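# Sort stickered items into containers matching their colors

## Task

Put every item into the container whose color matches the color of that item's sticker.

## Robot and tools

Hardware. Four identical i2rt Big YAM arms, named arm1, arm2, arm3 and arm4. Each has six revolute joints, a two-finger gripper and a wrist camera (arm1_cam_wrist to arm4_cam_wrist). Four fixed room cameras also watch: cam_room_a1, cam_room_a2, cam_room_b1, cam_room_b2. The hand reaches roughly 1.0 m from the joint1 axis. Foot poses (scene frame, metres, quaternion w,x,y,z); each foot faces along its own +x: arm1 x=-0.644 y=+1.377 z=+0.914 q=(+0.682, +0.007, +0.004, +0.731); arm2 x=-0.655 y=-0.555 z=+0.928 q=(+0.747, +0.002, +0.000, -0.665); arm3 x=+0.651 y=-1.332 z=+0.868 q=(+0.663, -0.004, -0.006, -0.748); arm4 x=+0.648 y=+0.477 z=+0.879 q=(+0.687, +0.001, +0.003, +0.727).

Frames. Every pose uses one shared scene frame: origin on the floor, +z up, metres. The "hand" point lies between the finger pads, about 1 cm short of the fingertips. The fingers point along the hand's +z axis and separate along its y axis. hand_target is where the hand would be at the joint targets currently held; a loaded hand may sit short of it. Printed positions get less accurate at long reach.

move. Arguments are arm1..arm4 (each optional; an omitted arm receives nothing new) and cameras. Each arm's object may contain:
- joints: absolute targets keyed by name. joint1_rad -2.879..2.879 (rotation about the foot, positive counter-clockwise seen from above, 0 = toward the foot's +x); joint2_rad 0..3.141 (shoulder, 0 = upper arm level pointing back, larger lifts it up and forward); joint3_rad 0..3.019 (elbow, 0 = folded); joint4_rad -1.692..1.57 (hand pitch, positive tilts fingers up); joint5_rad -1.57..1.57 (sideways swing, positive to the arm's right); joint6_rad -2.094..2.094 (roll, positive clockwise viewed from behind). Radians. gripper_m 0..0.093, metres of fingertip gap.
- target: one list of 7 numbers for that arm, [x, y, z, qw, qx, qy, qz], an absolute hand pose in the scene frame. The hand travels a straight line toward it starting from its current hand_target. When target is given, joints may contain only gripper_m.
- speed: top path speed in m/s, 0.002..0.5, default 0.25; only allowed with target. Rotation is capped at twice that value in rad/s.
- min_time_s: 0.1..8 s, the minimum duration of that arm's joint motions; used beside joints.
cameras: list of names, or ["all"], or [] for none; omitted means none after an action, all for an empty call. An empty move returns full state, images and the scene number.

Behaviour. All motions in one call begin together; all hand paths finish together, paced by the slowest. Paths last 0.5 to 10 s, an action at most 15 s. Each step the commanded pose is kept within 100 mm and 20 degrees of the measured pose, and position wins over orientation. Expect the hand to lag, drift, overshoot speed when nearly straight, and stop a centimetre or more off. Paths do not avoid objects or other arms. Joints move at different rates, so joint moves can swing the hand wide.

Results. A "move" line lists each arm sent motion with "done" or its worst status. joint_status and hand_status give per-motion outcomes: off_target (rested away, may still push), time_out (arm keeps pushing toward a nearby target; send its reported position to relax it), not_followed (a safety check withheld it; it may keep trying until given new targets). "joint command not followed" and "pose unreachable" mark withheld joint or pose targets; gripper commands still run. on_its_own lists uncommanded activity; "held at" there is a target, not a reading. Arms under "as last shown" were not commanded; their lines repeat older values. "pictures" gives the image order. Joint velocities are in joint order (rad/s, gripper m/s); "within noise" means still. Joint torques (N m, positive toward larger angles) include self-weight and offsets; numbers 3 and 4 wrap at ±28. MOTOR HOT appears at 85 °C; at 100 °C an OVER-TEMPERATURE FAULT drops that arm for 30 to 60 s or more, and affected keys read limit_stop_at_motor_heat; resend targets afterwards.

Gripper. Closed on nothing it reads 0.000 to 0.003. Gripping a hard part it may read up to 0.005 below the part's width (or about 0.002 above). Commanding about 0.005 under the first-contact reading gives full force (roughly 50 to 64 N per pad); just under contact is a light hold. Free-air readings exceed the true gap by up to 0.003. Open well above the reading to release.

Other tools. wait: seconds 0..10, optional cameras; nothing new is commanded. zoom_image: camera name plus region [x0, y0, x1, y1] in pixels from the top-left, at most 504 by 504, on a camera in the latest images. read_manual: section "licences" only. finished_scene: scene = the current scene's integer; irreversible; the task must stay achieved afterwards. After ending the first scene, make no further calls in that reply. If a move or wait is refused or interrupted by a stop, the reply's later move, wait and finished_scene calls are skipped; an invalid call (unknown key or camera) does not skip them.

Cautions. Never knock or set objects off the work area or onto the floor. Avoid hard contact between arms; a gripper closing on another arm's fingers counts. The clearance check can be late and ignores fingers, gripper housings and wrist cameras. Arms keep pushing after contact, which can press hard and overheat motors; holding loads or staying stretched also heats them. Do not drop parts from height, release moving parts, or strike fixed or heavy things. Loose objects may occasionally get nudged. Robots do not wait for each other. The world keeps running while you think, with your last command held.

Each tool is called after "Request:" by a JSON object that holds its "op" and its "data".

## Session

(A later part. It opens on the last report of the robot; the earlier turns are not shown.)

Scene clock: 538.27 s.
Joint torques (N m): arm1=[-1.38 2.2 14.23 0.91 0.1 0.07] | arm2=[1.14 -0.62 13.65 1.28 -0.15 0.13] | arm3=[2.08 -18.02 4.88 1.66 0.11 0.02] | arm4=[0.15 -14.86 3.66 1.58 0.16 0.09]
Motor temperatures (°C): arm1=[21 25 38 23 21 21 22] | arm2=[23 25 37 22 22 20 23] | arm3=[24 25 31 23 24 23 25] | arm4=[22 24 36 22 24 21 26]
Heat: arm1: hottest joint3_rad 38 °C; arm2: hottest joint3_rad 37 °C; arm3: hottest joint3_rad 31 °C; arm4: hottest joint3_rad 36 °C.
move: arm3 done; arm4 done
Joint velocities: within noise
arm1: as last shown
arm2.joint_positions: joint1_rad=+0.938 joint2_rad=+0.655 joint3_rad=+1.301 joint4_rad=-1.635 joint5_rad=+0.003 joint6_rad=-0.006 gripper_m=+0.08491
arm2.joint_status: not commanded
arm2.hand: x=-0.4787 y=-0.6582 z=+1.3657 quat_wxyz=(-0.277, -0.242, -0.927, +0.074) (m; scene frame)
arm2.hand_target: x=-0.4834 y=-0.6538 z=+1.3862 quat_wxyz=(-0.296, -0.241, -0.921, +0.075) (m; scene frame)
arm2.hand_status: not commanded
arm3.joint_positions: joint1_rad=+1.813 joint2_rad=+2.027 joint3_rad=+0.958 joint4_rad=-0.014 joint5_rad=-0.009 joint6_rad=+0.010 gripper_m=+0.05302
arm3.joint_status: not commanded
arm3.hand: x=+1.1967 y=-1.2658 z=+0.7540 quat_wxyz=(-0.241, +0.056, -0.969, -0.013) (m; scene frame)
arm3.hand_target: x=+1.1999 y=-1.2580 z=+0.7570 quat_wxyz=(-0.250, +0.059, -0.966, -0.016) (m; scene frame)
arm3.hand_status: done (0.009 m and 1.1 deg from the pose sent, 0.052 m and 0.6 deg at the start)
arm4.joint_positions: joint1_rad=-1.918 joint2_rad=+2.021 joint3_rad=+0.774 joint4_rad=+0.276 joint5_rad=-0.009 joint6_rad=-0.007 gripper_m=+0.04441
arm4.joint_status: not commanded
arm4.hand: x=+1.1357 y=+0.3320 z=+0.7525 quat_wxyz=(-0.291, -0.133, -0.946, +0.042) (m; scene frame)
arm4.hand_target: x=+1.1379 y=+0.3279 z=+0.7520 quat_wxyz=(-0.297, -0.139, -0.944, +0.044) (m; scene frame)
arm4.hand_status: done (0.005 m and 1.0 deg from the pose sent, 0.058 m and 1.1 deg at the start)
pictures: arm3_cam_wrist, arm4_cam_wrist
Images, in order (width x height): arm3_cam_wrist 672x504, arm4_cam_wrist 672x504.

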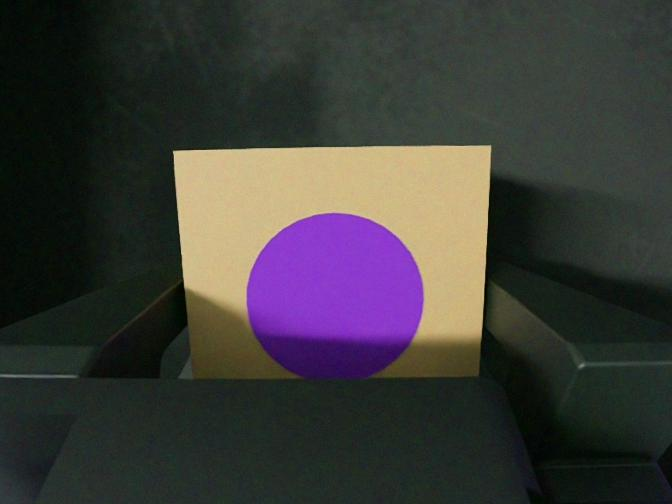

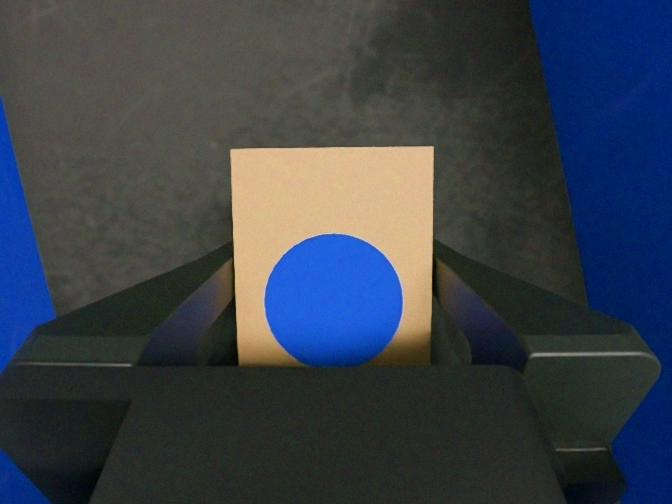

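Request:
{"op": "move", "data": {"arm4": {"target":[1.138,0.328,0.742,-0.2810,-0.1392,-0.9486,0.0412],"speed":0.06}, "arm3": {"target":[1.2,-1.258,0.744,-0.2330,0.0593,-0.9706,-0.0142],"speed":0.06}, "cameras": ["arm3_cam_wrist","arm4_cam_wrist"]}}

Scene clock: 546.37 s.
Joint torques (N m): arm1=[-1.9 2.61 14.27 0.81 0.13 0.09] | arm2=[1.2 -0.56 13.65 1.29 -0.15 0.13] | arm3=[2.02 -16.97 6.82 0.62 0.11 0.01] | arm4=[0.32 -14.04 5.04 0.59 0.16 0.1]
Motor temperatures (°C): arm1=[21 25 39 23 21 21 22] | arm2=[23 25 38 22 22 20 23] | arm3=[24 25 31 23 24 23 25] | arm4=[22 24 35 22 24 21 26]
Heat: arm1: hottest joint3_rad 39 °C; arm2: hottest joint3_rad 38 °C; arm3: hottest joint3_rad 31 °C; arm4: hottest joint3_rad 35 °C.
move: arm3 off_target; arm4 done
Joint velocities: within noise
arm1.joint_positions: joint1_rad=-2.346 joint2_rad=+0.655 joint3_rad=+1.298 joint4_rad=-1.639 joint5_rad=-0.002 joint6_rad=-0.005 gripper_m=+0.07794
arm1.joint_status: not commanded
arm1.hand: x=-0.4825 y=+1.2441 z=+1.3472 quat_wxyz=(-0.259, -0.329, -0.903, +0.099) (m; scene frame)
arm1.hand_target: x=-0.4861 y=+1.2478 z=+1.3695 quat_wxyz=(-0.279, -0.328, -0.896, +0.107) (m; scene frame)
arm1.hand_status: not commanded
arm2: as last shown
arm3.joint_positions: joint1_rad=+1.813 joint2_rad=+2.045 joint3_rad=+0.958 joint4_rad=-0.019 joint5_rad=-0.009 joint6_rad=+0.012 gripper_m=+0.05302
arm3.joint_status: not commanded
arm3.hand: x=+1.1911 y=-1.2666 z=+0.7439 quat_wxyz=(-0.230, +0.056, -0.972, -0.013) (m; scene frame)
arm3.hand_target: x=+1.1997 y=-1.2579 z=+0.7443 quat_wxyz=(-0.233, +0.059, -0.971, -0.014) (m; scene frame)
arm3.hand_status: off_target (0.012 m and 0.6 deg from the pose sent, 0.013 m and 1.0 deg at the start)
arm4.joint_positions: joint1_rad=-1.918 joint2_rad=+2.031 joint3_rad=+0.774 joint4_rad=+0.270 joint5_rad=-0.009 joint6_rad=-0.007 gripper_m=+0.04441
arm4.joint_status: not commanded
arm4.hand: x=+1.1318 y=+0.3331 z=+0.7468 quat_wxyz=(-0.283, -0.134, -0.949, +0.041) (m; scene frame)
arm4.hand_target: x=+1.1377 y=+0.3280 z=+0.7422 quat_wxyz=(-0.281, -0.139, -0.949, +0.041) (m; scene frame)
arm4.hand_status: done (0.009 m and 0.7 deg from the pose sent, 0.012 m and 1.4 deg at the start)
pictures: arm3_cam_wrist, arm4_cam_wrist
Images, in order (width x height): arm3_cam_wrist 672x504, arm4_cam_wrist 672x504.

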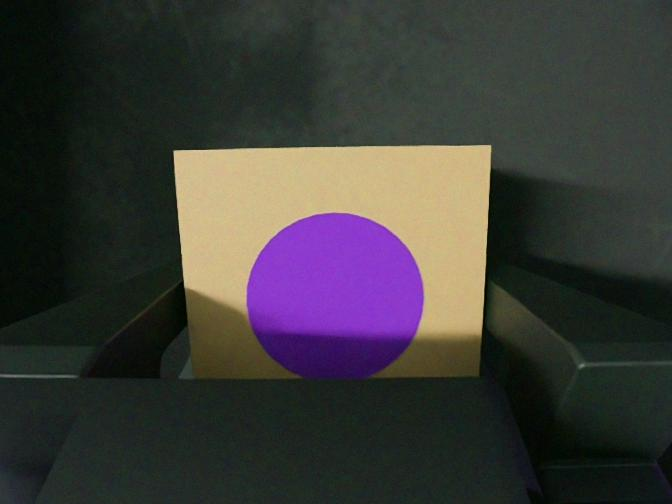

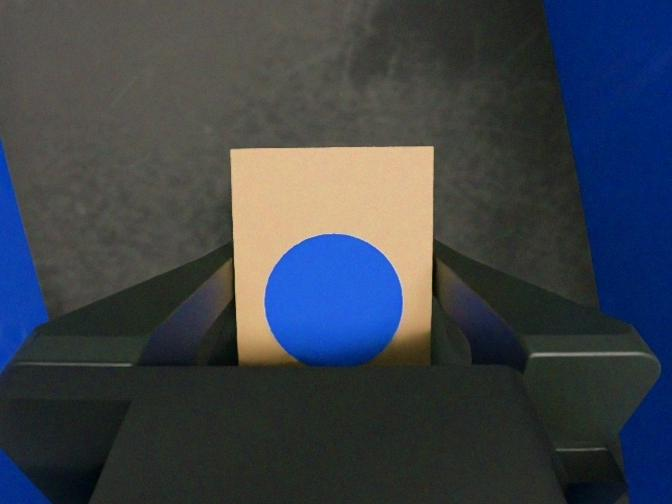

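Request:
{"op": "move", "data": {"arm4": {"target":[1.138,0.328,0.732,-0.2810,-0.1392,-0.9486,0.0412],"speed":0.05}, "arm3": {"target":[1.2,-1.258,0.734,-0.2330,0.0593,-0.9706,-0.0142],"speed":0.05}}}

Request:
{"op": "move", "data": {"arm4": {"target":[1.138,0.328,0.724,-0.2810,-0.1392,-0.9486,0.0412],"speed":0.05}, "arm3": {"target":[1.2,-1.258,0.727,-0.2330,0.0593,-0.9706,-0.0142],"speed":0.05}, "cameras": ["arm3_cam_wrist","arm4_cam_wrist"]}}

Scene clock: 553.67 s.
Joint torques (N m): arm1=[-2.08 2.78 14.23 0.7 0.1 0.08] | arm2=[1.26 -0.79 13.67 1.28 -0.15 0.12] | arm3=[2.02 -14.92 6.99 1.42 0.12 0.01] | arm4=[0.15 -13.45 4.77 1.44 0.2 0.1]
Motor temperatures (°C): arm1=[21 25 39 23 21 21 22] | arm2=[23 25 38 22 22 20 23] | arm3=[24 25 30 23 24 23 25] | arm4=[22 23 34 22 24 21 26]
Heat: arm1: hottest joint3_rad 39 °C; arm2: hottest joint3_rad 38 °C; arm3: hottest joint3_rad 30 °C; arm4: hottest joint3_rad 34 °C.
move: arm3 off_target; arm4 off_target
Joint velocities: within noise
arm1, arm2: as last shown
arm3.joint_positions: joint1_rad=+1.813 joint2_rad=+2.047 joint3_rad=+0.958 joint4_rad=-0.014 joint5_rad=-0.009 joint6_rad=+0.012 gripper_m=+0.05302
arm3.joint_status: not commanded
arm3.hand: x=+1.1917 y=-1.2665 z=+0.7433 quat_wxyz=(-0.231, +0.055, -0.971, -0.013) (m; scene frame)
arm3.hand_target: x=+1.1993 y=-1.2580 z=+0.7343 quat_wxyz=(-0.233, +0.059, -0.971, -0.014) (m; scene frame)
arm3.hand_status: off_target (0.015 m and 0.5 deg from the pose sent, 0.016 m and 0.6 deg at the start)
arm4.joint_positions: joint1_rad=-1.918 joint2_rad=+2.054 joint3_rad=+0.781 joint4_rad=+0.270 joint5_rad=-0.009 joint6_rad=-0.007 gripper_m=+0.04441
arm4.joint_status: not commanded
arm4.hand: x=+1.1299 y=+0.3336 z=+0.7373 quat_wxyz=(-0.276, -0.134, -0.951, +0.039) (m; scene frame)
arm4.hand_target: x=+1.1377 y=+0.3280 z=+0.7322 quat_wxyz=(-0.281, -0.139, -0.949, +0.041) (m; scene frame)
arm4.hand_status: off_target (0.011 m and 0.9 deg from the pose sent, 0.017 m and 0.7 deg at the start)
pictures: none

Scene clock: 554.63 s.
Joint torques (N m): arm1=[-1.61 2.84 14.16 0.75 0.06 0.09] | arm2=[1.26 -0.67 13.67 1.29 -0.16 0.13] | arm3=[2.02 -13.98 6.53 1.28 0.13 0.01] | arm4=[0.32 -12.92 4.53 1.39 0.14 0.07]
Motor temperatures (°C): arm1=[21 25 39 23 21 21 22] | arm2=[23 25 38 22 22 20 23] | arm3=[24 25 30 23 24 23 25] | arm4=[22 23 34 22 24 21 26]
Heat: arm1: hottest joint3_rad 39 °C; arm2: hottest joint3_rad 38 °C; arm3: hottest joint3_rad 30 °C; arm4: hottest joint3_rad 34 °C.
move: arm3 off_target; arm4 off_target
Joint velocities: within noise
arm1, arm2: as last shown
arm3.joint_positions: joint1_rad=+1.813 joint2_rad=+2.055 joint3_rad=+0.966 joint4_rad=+0.004 joint5_rad=-0.009 joint6_rad=+0.013 gripper_m=+0.05302
arm3.joint_status: not commanded
arm3.hand: x=+1.1978 y=-1.2658 z=+0.7434 quat_wxyz=(-0.240, +0.055, -0.969, -0.014) (m; scene frame)
arm3.hand_target: x=+1.1991 y=-1.2581 z=+0.7275 quat_wxyz=(-0.233, +0.059, -0.971, -0.014) (m; scene frame)
arm3.hand_status: off_target (0.018 m and 0.9 deg from the pose sent, 0.020 m and 0.5 deg at the start)
arm4.joint_positions: joint1_rad=-1.918 joint2_rad=+2.063 joint3_rad=+0.790 joint4_rad=+0.291 joint5_rad=-0.009 joint6_rad=-0.007 gripper_m=+0.04441
arm4.joint_status: not commanded
arm4.hand: x=+1.1363 y=+0.3317 z=+0.7377 quat_wxyz=(-0.285, -0.134, -0.948, +0.041) (m; scene frame)
arm4.hand_target: x=+1.1375 y=+0.3281 z=+0.7244 quat_wxyz=(-0.281, -0.139, -0.949, +0.041) (m; scene frame)
arm4.hand_status: off_target (0.014 m and 0.8 deg from the pose sent, 0.017 m and 0.9 deg at the start)
pictures: arm3_cam_wrist, arm4_cam_wrist
Images, in order (width x height): arm3_cam_wrist 672x504, arm4_cam_wrist 672x504.

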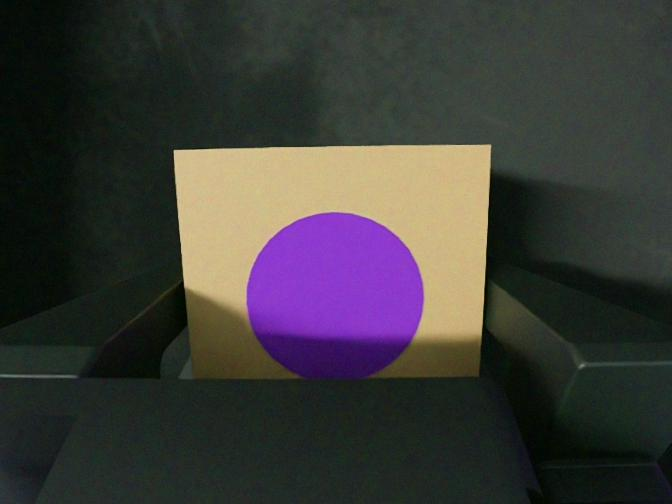

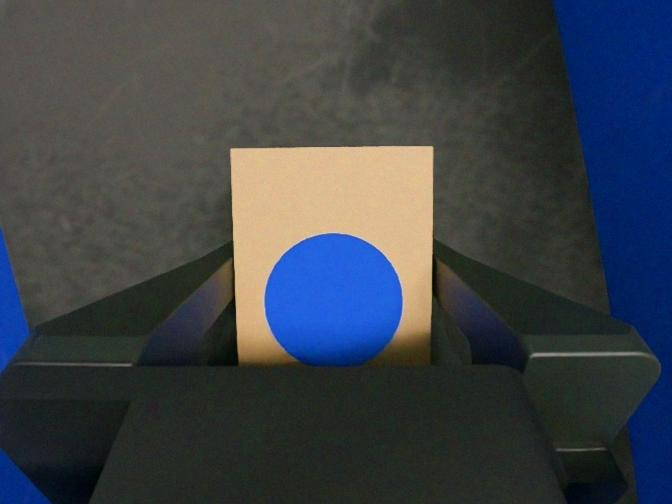

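Request:
{"op": "move", "data": {"arm4": {"target":[1.138,0.328,0.733,-0.2810,-0.1392,-0.9486,0.0412],"speed":0.05,"joints":{"gripper_m":0.06}}, "arm3": {"target":[1.2,-1.258,0.738,-0.2330,0.0593,-0.9706,-0.0142],"speed":0.05,"joints":{"gripper_m":0.066}}}}

Request:
{"op": "move", "data": {"arm4": {"joints":{"gripper_m":0.078}}, "arm3": {"joints":{"gripper_m":0.085}}, "cameras": ["arm3_cam_wrist","arm4_cam_wrist"]}}

Scene clock: 560.53 s.
Joint torques (N m): arm1=[-1.03 2.43 14.19 1.01 0.11 0.11] | arm2=[1.2 -0.67 13.67 1.28 -0.16 0.12] | arm3=[2.14 -16.73 6.27 0.17 0.01 -0.03] | arm4=[0.26 -15.38 4.18 0.57 0.18 0.11]
Motor temperatures (°C): arm1=[21 24 39 23 21 21 22] | arm2=[23 25 38 22 22 20 23] | arm3=[24 25 30 23 24 23 25] | arm4=[22 23 34 22 24 21 26]
Heat: arm1: hottest joint3_rad 39 °C; arm2: hottest joint3_rad 38 °C; arm3: hottest joint3_rad 30 °C; arm4: hottest joint3_rad 34 °C.
move: arm3 done; arm4 done
Joint velocities: within noise
arm1, arm2: as last shown
arm3.joint_positions: joint1_rad=+1.813 joint2_rad=+2.057 joint3_rad=+0.966 joint4_rad=+0.006 joint5_rad=-0.006 joint6_rad=+0.016 gripper_m=+0.06595
arm3.joint_status: all done
arm3.hand: x=+1.1981 y=-1.2663 z=+0.7426 quat_wxyz=(-0.240, +0.053, -0.969, -0.012) (m; scene frame)
arm3.hand_target: x=+1.1997 y=-1.2581 z=+0.7380 quat_wxyz=(-0.233, +0.059, -0.971, -0.014) (m; scene frame)
arm3.hand_status: done (0.010 m and 1.1 deg from the pose sent, 0.010 m and 0.9 deg at the start)
arm4.joint_positions: joint1_rad=-1.917 joint2_rad=+2.066 joint3_rad=+0.791 joint4_rad=+0.292 joint5_rad=-0.009 joint6_rad=-0.007 gripper_m=+0.05991
arm4.joint_status: all done
arm4.hand: x=+1.1365 y=+0.3320 z=+0.7369 quat_wxyz=(-0.285, -0.133, -0.948, +0.040) (m; scene frame)
arm4.hand_target: x=+1.1379 y=+0.3280 z=+0.7330 quat_wxyz=(-0.281, -0.139, -0.949, +0.041) (m; scene frame)
arm4.hand_status: done (0.006 m and 0.8 deg from the pose sent, 0.006 m and 0.8 deg at the start)
pictures: none

Scene clock: 561.00 s.
Joint torques (N m): arm1=[-1.2 2.37 14.32 0.85 0.11 0.1] | arm2=[1.2 -0.62 13.68 1.25 -0.15 0.12] | arm3=[2.02 -16.67 6.28 0.2 0.01 -0.04] | arm4=[0.26 -14.97 4.12 0.64 0.18 0.11]
Motor temperatures (°C): arm1=[21 24 39 23 21 21 22] | arm2=[23 25 38 22 22 20 23] | arm3=[24 25 30 23 24 23 25] | arm4=[22 23 34 22 24 21 26]
Heat: arm1: hottest joint3_rad 39 °C; arm2: hottest joint3_rad 38 °C; arm3: hottest joint3_rad 30 °C; arm4: hottest joint3_rad 34 °C.
move: arm3 done; arm4 done
Joint velocities: within noise
arm1, arm2: as last shown
arm3.joint_positions: joint1_rad=+1.813 joint2_rad=+2.057 joint3_rad=+0.966 joint4_rad=+0.006 joint5_rad=-0.006 joint6_rad=+0.017 gripper_m=+0.08492
arm3.joint_status: all done
arm3.hand: x=+1.1981 y=-1.2663 z=+0.7426 quat_wxyz=(-0.240, +0.053, -0.969, -0.013) (m; scene frame)
arm3.hand_target: x=+1.1997 y=-1.2581 z=+0.7380 quat_wxyz=(-0.233, +0.059, -0.971, -0.014) (m; scene frame)
arm3.hand_status: not commanded
arm4.joint_positions: joint1_rad=-1.917 joint2_rad=+2.066 joint3_rad=+0.791 joint4_rad=+0.292 joint5_rad=-0.009 joint6_rad=-0.007 gripper_m=+0.07789
arm4.joint_status: all done
arm4.hand: x=+1.1365 y=+0.3320 z=+0.7369 quat_wxyz=(-0.285, -0.133, -0.948, +0.040) (m; scene frame)
arm4.hand_target: x=+1.1379 y=+0.3280 z=+0.7330 quat_wxyz=(-0.281, -0.139, -0.949, +0.041) (m; scene frame)
arm4.hand_status: not commanded
pictures: arm3_cam_wrist, arm4_cam_wrist
Images, in order (width x height): arm3_cam_wrist 672x504, arm4_cam_wrist 672x504.

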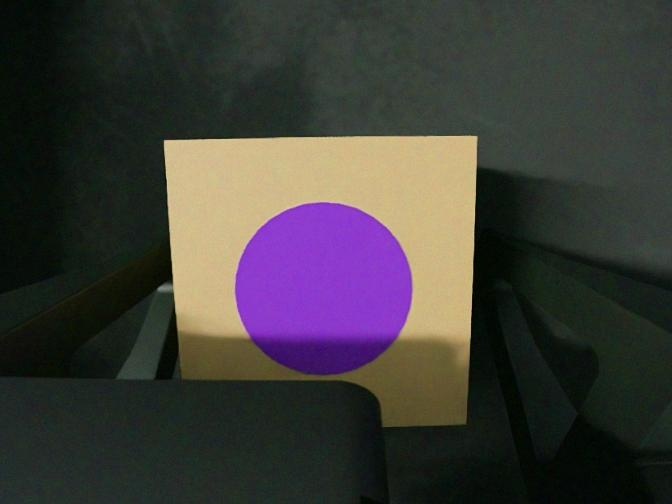

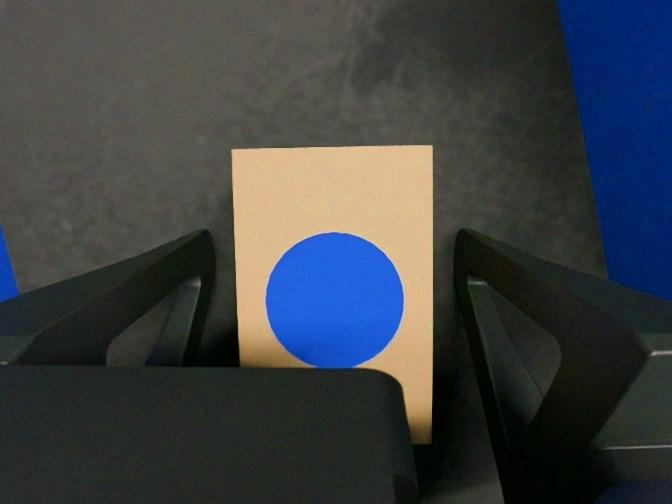

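Request:
{"op": "move", "data": {"arm4": {"target":[1.12,0.335,0.95,-0.2810,-0.1392,-0.9486,0.0412],"speed":0.2}, "arm3": {"target":[1.18,-1.263,0.95,-0.2330,0.0593,-0.9706,-0.0142],"speed":0.2}, "cameras": ["all"]}}

Request:
{"op": "zoom_image", "data": {"camera": "cam_room_b2", "region": [250, 220, 650, 420]}}

Request:
{"op": "zoom_image", "data": {"camera": "cam_room_b1", "region": [100, 200, 600, 500]}}

Scene clock: 567.50 s.
Joint torques (N m): arm1=[-1.55 2.2 14.22 0.87 0.14 0.06] | arm2=[1.14 -0.67 13.68 1.28 -0.16 0.12] | arm3=[1.2 -14.62 11.11 0.51 -0.07 -0.12] | arm4=[0.44 -12.28 9.78 0.49 0.24 0.14]
Motor temperatures (°C): arm1=[21 24 39 23 21 21 22] | arm2=[23 25 38 22 22 20 23] | arm3=[24 25 30 23 24 23 24] | arm4=[22 24 33 22 24 21 26]
Heat: arm1: hottest joint3_rad 39 °C; arm2: hottest joint3_rad 38 °C; arm3: hottest joint3_rad 30 °C; arm4: hottest joint3_rad 33 °C.
move: arm3 off_target; arm4 off_target
Joint velocities: within noise
arm1, arm2: as last shown
arm3.joint_positions: joint1_rad=+1.813 joint2_rad=+1.590 joint3_rad=+0.986 joint4_rad=-0.528 joint5_rad=-0.009 joint6_rad=+0.016 gripper_m=+0.08493
arm3.joint_status: not commanded
arm3.hand: x=+1.1636 y=-1.2673 z=+0.9336 quat_wxyz=(-0.217, +0.054, -0.975, -0.012) (m; scene frame)
arm3.hand_target: x=+1.1793 y=-1.2631 z=+0.9503 quat_wxyz=(-0.233, +0.059, -0.971, -0.014) (m; scene frame)
arm3.hand_status: off_target (0.024 m and 2.0 deg from the pose sent, 0.208 m and 1.1 deg at the start)
arm4.joint_positions: joint1_rad=-1.917 joint2_rad=+1.479 joint3_rad=+0.781 joint4_rad=-0.322 joint5_rad=-0.009 joint6_rad=-0.007 gripper_m=+0.07790
arm4.joint_status: not commanded
arm4.hand: x=+1.1057 y=+0.3421 z=+0.9346 quat_wxyz=(-0.268, -0.134, -0.953, +0.038) (m; scene frame)
arm4.hand_target: x=+1.1194 y=+0.3351 z=+0.9503 quat_wxyz=(-0.281, -0.139, -0.949, +0.041) (m; scene frame)
arm4.hand_status: off_target (0.022 m and 1.8 deg from the pose sent, 0.214 m and 0.9 deg at the start)
pictures: arm1_cam_wrist, arm2_cam_wrist, arm3_cam_wrist, arm4_cam_wrist, cam_room_a1, cam_room_a2, cam_room_b1, cam_room_b2
Images, in order (width x height): arm1_cam_wrist 672x504, arm2_cam_wrist 672x504, arm3_cam_wrist 672x504, arm4_cam_wrist 672x504, cam_room_a1 672x504, cam_room_a2 672x504, cam_room_b1 672x504, cam_room_b2 672x504.

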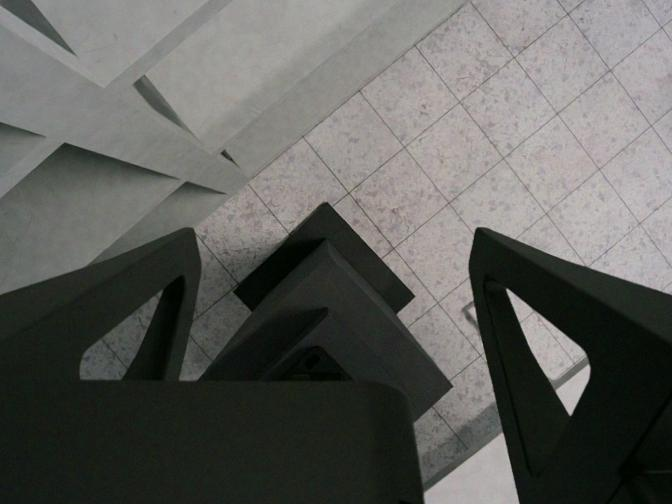

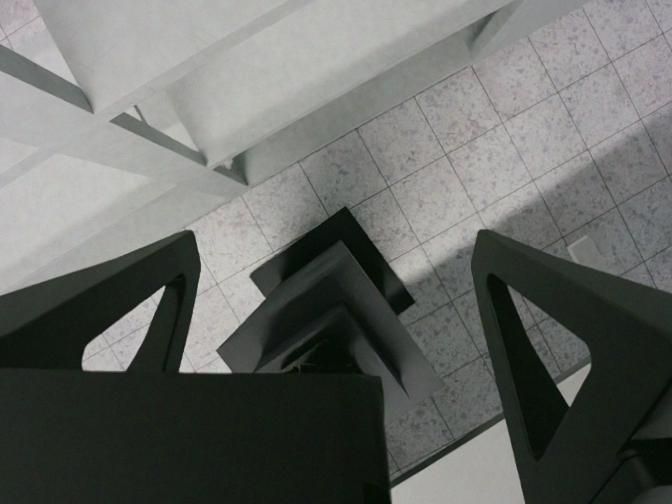

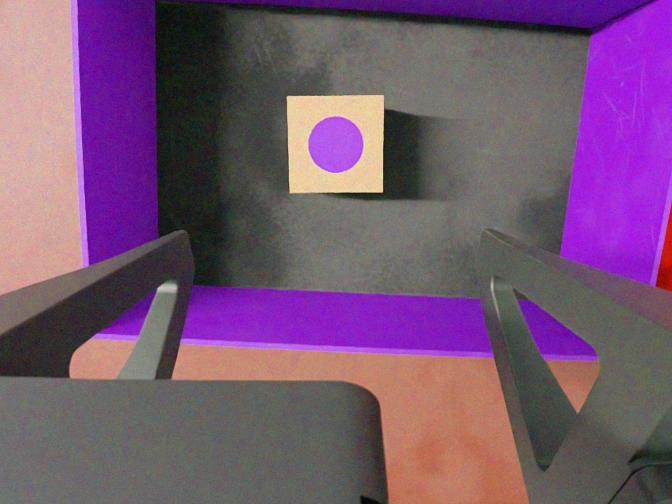

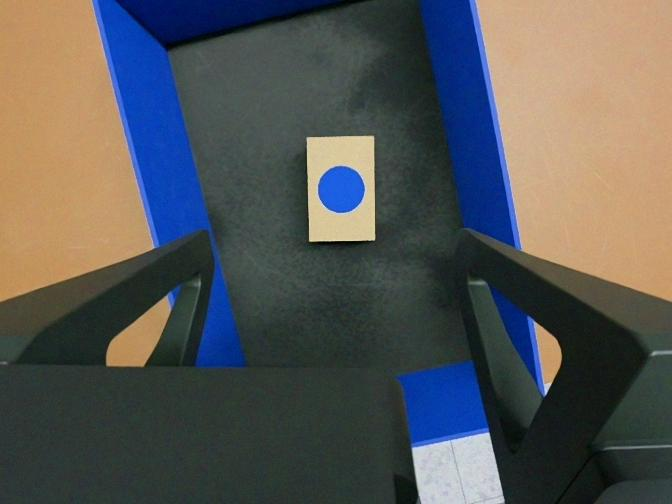

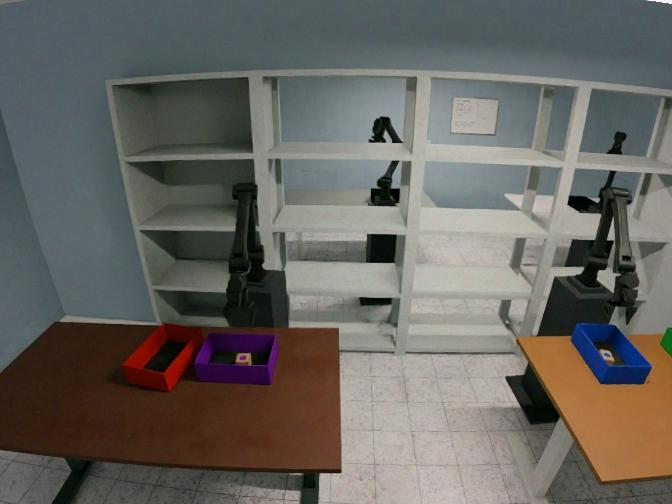

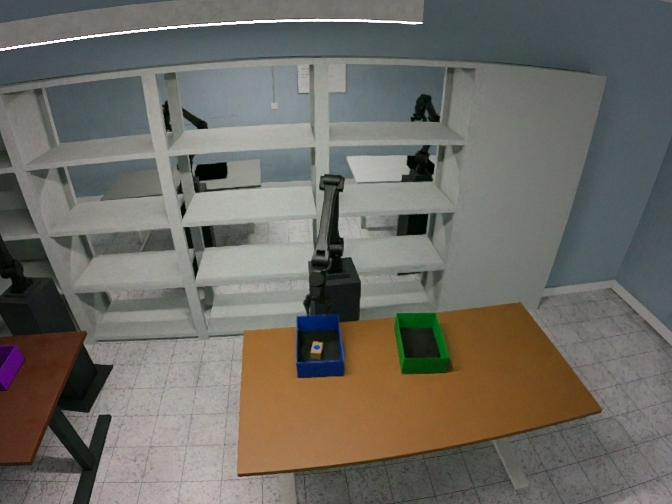

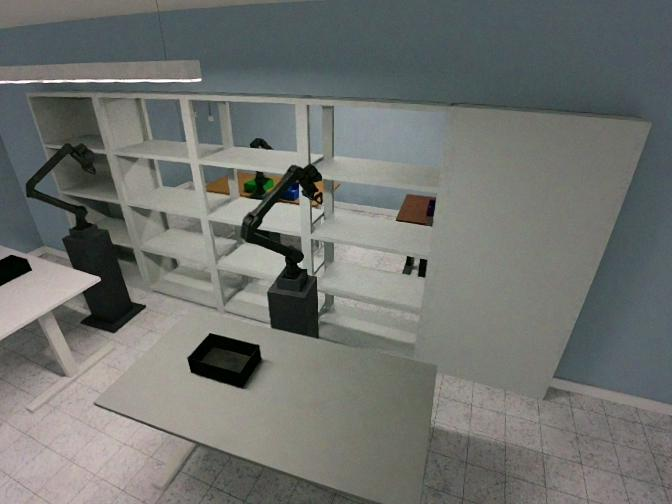

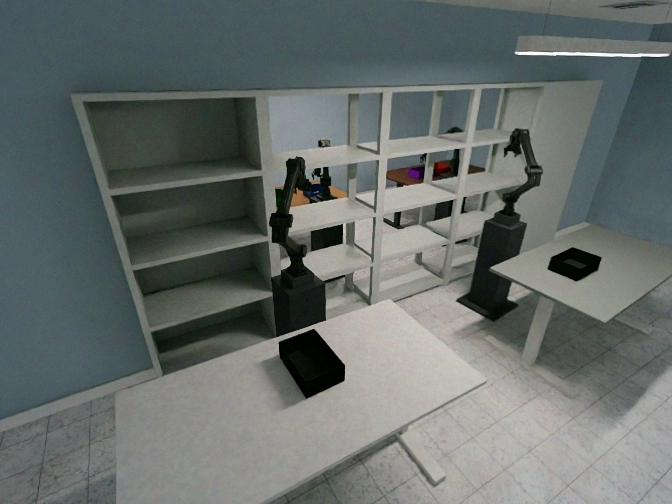

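Scaled by 1.260.

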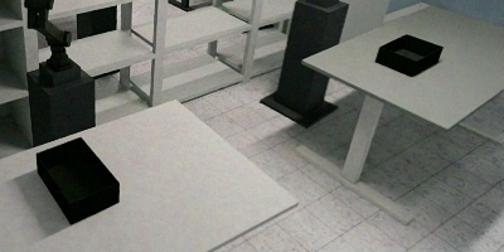

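Scaled by 1.008.

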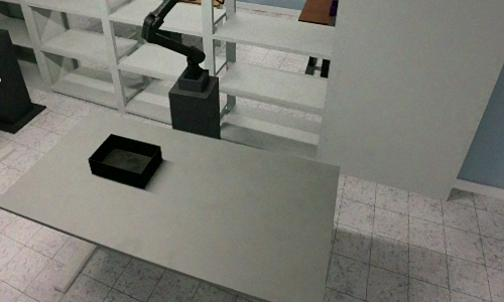

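Request:
{"op": "finished_scene", "data": {"scene": 2}}

The scene is finished: the task was done.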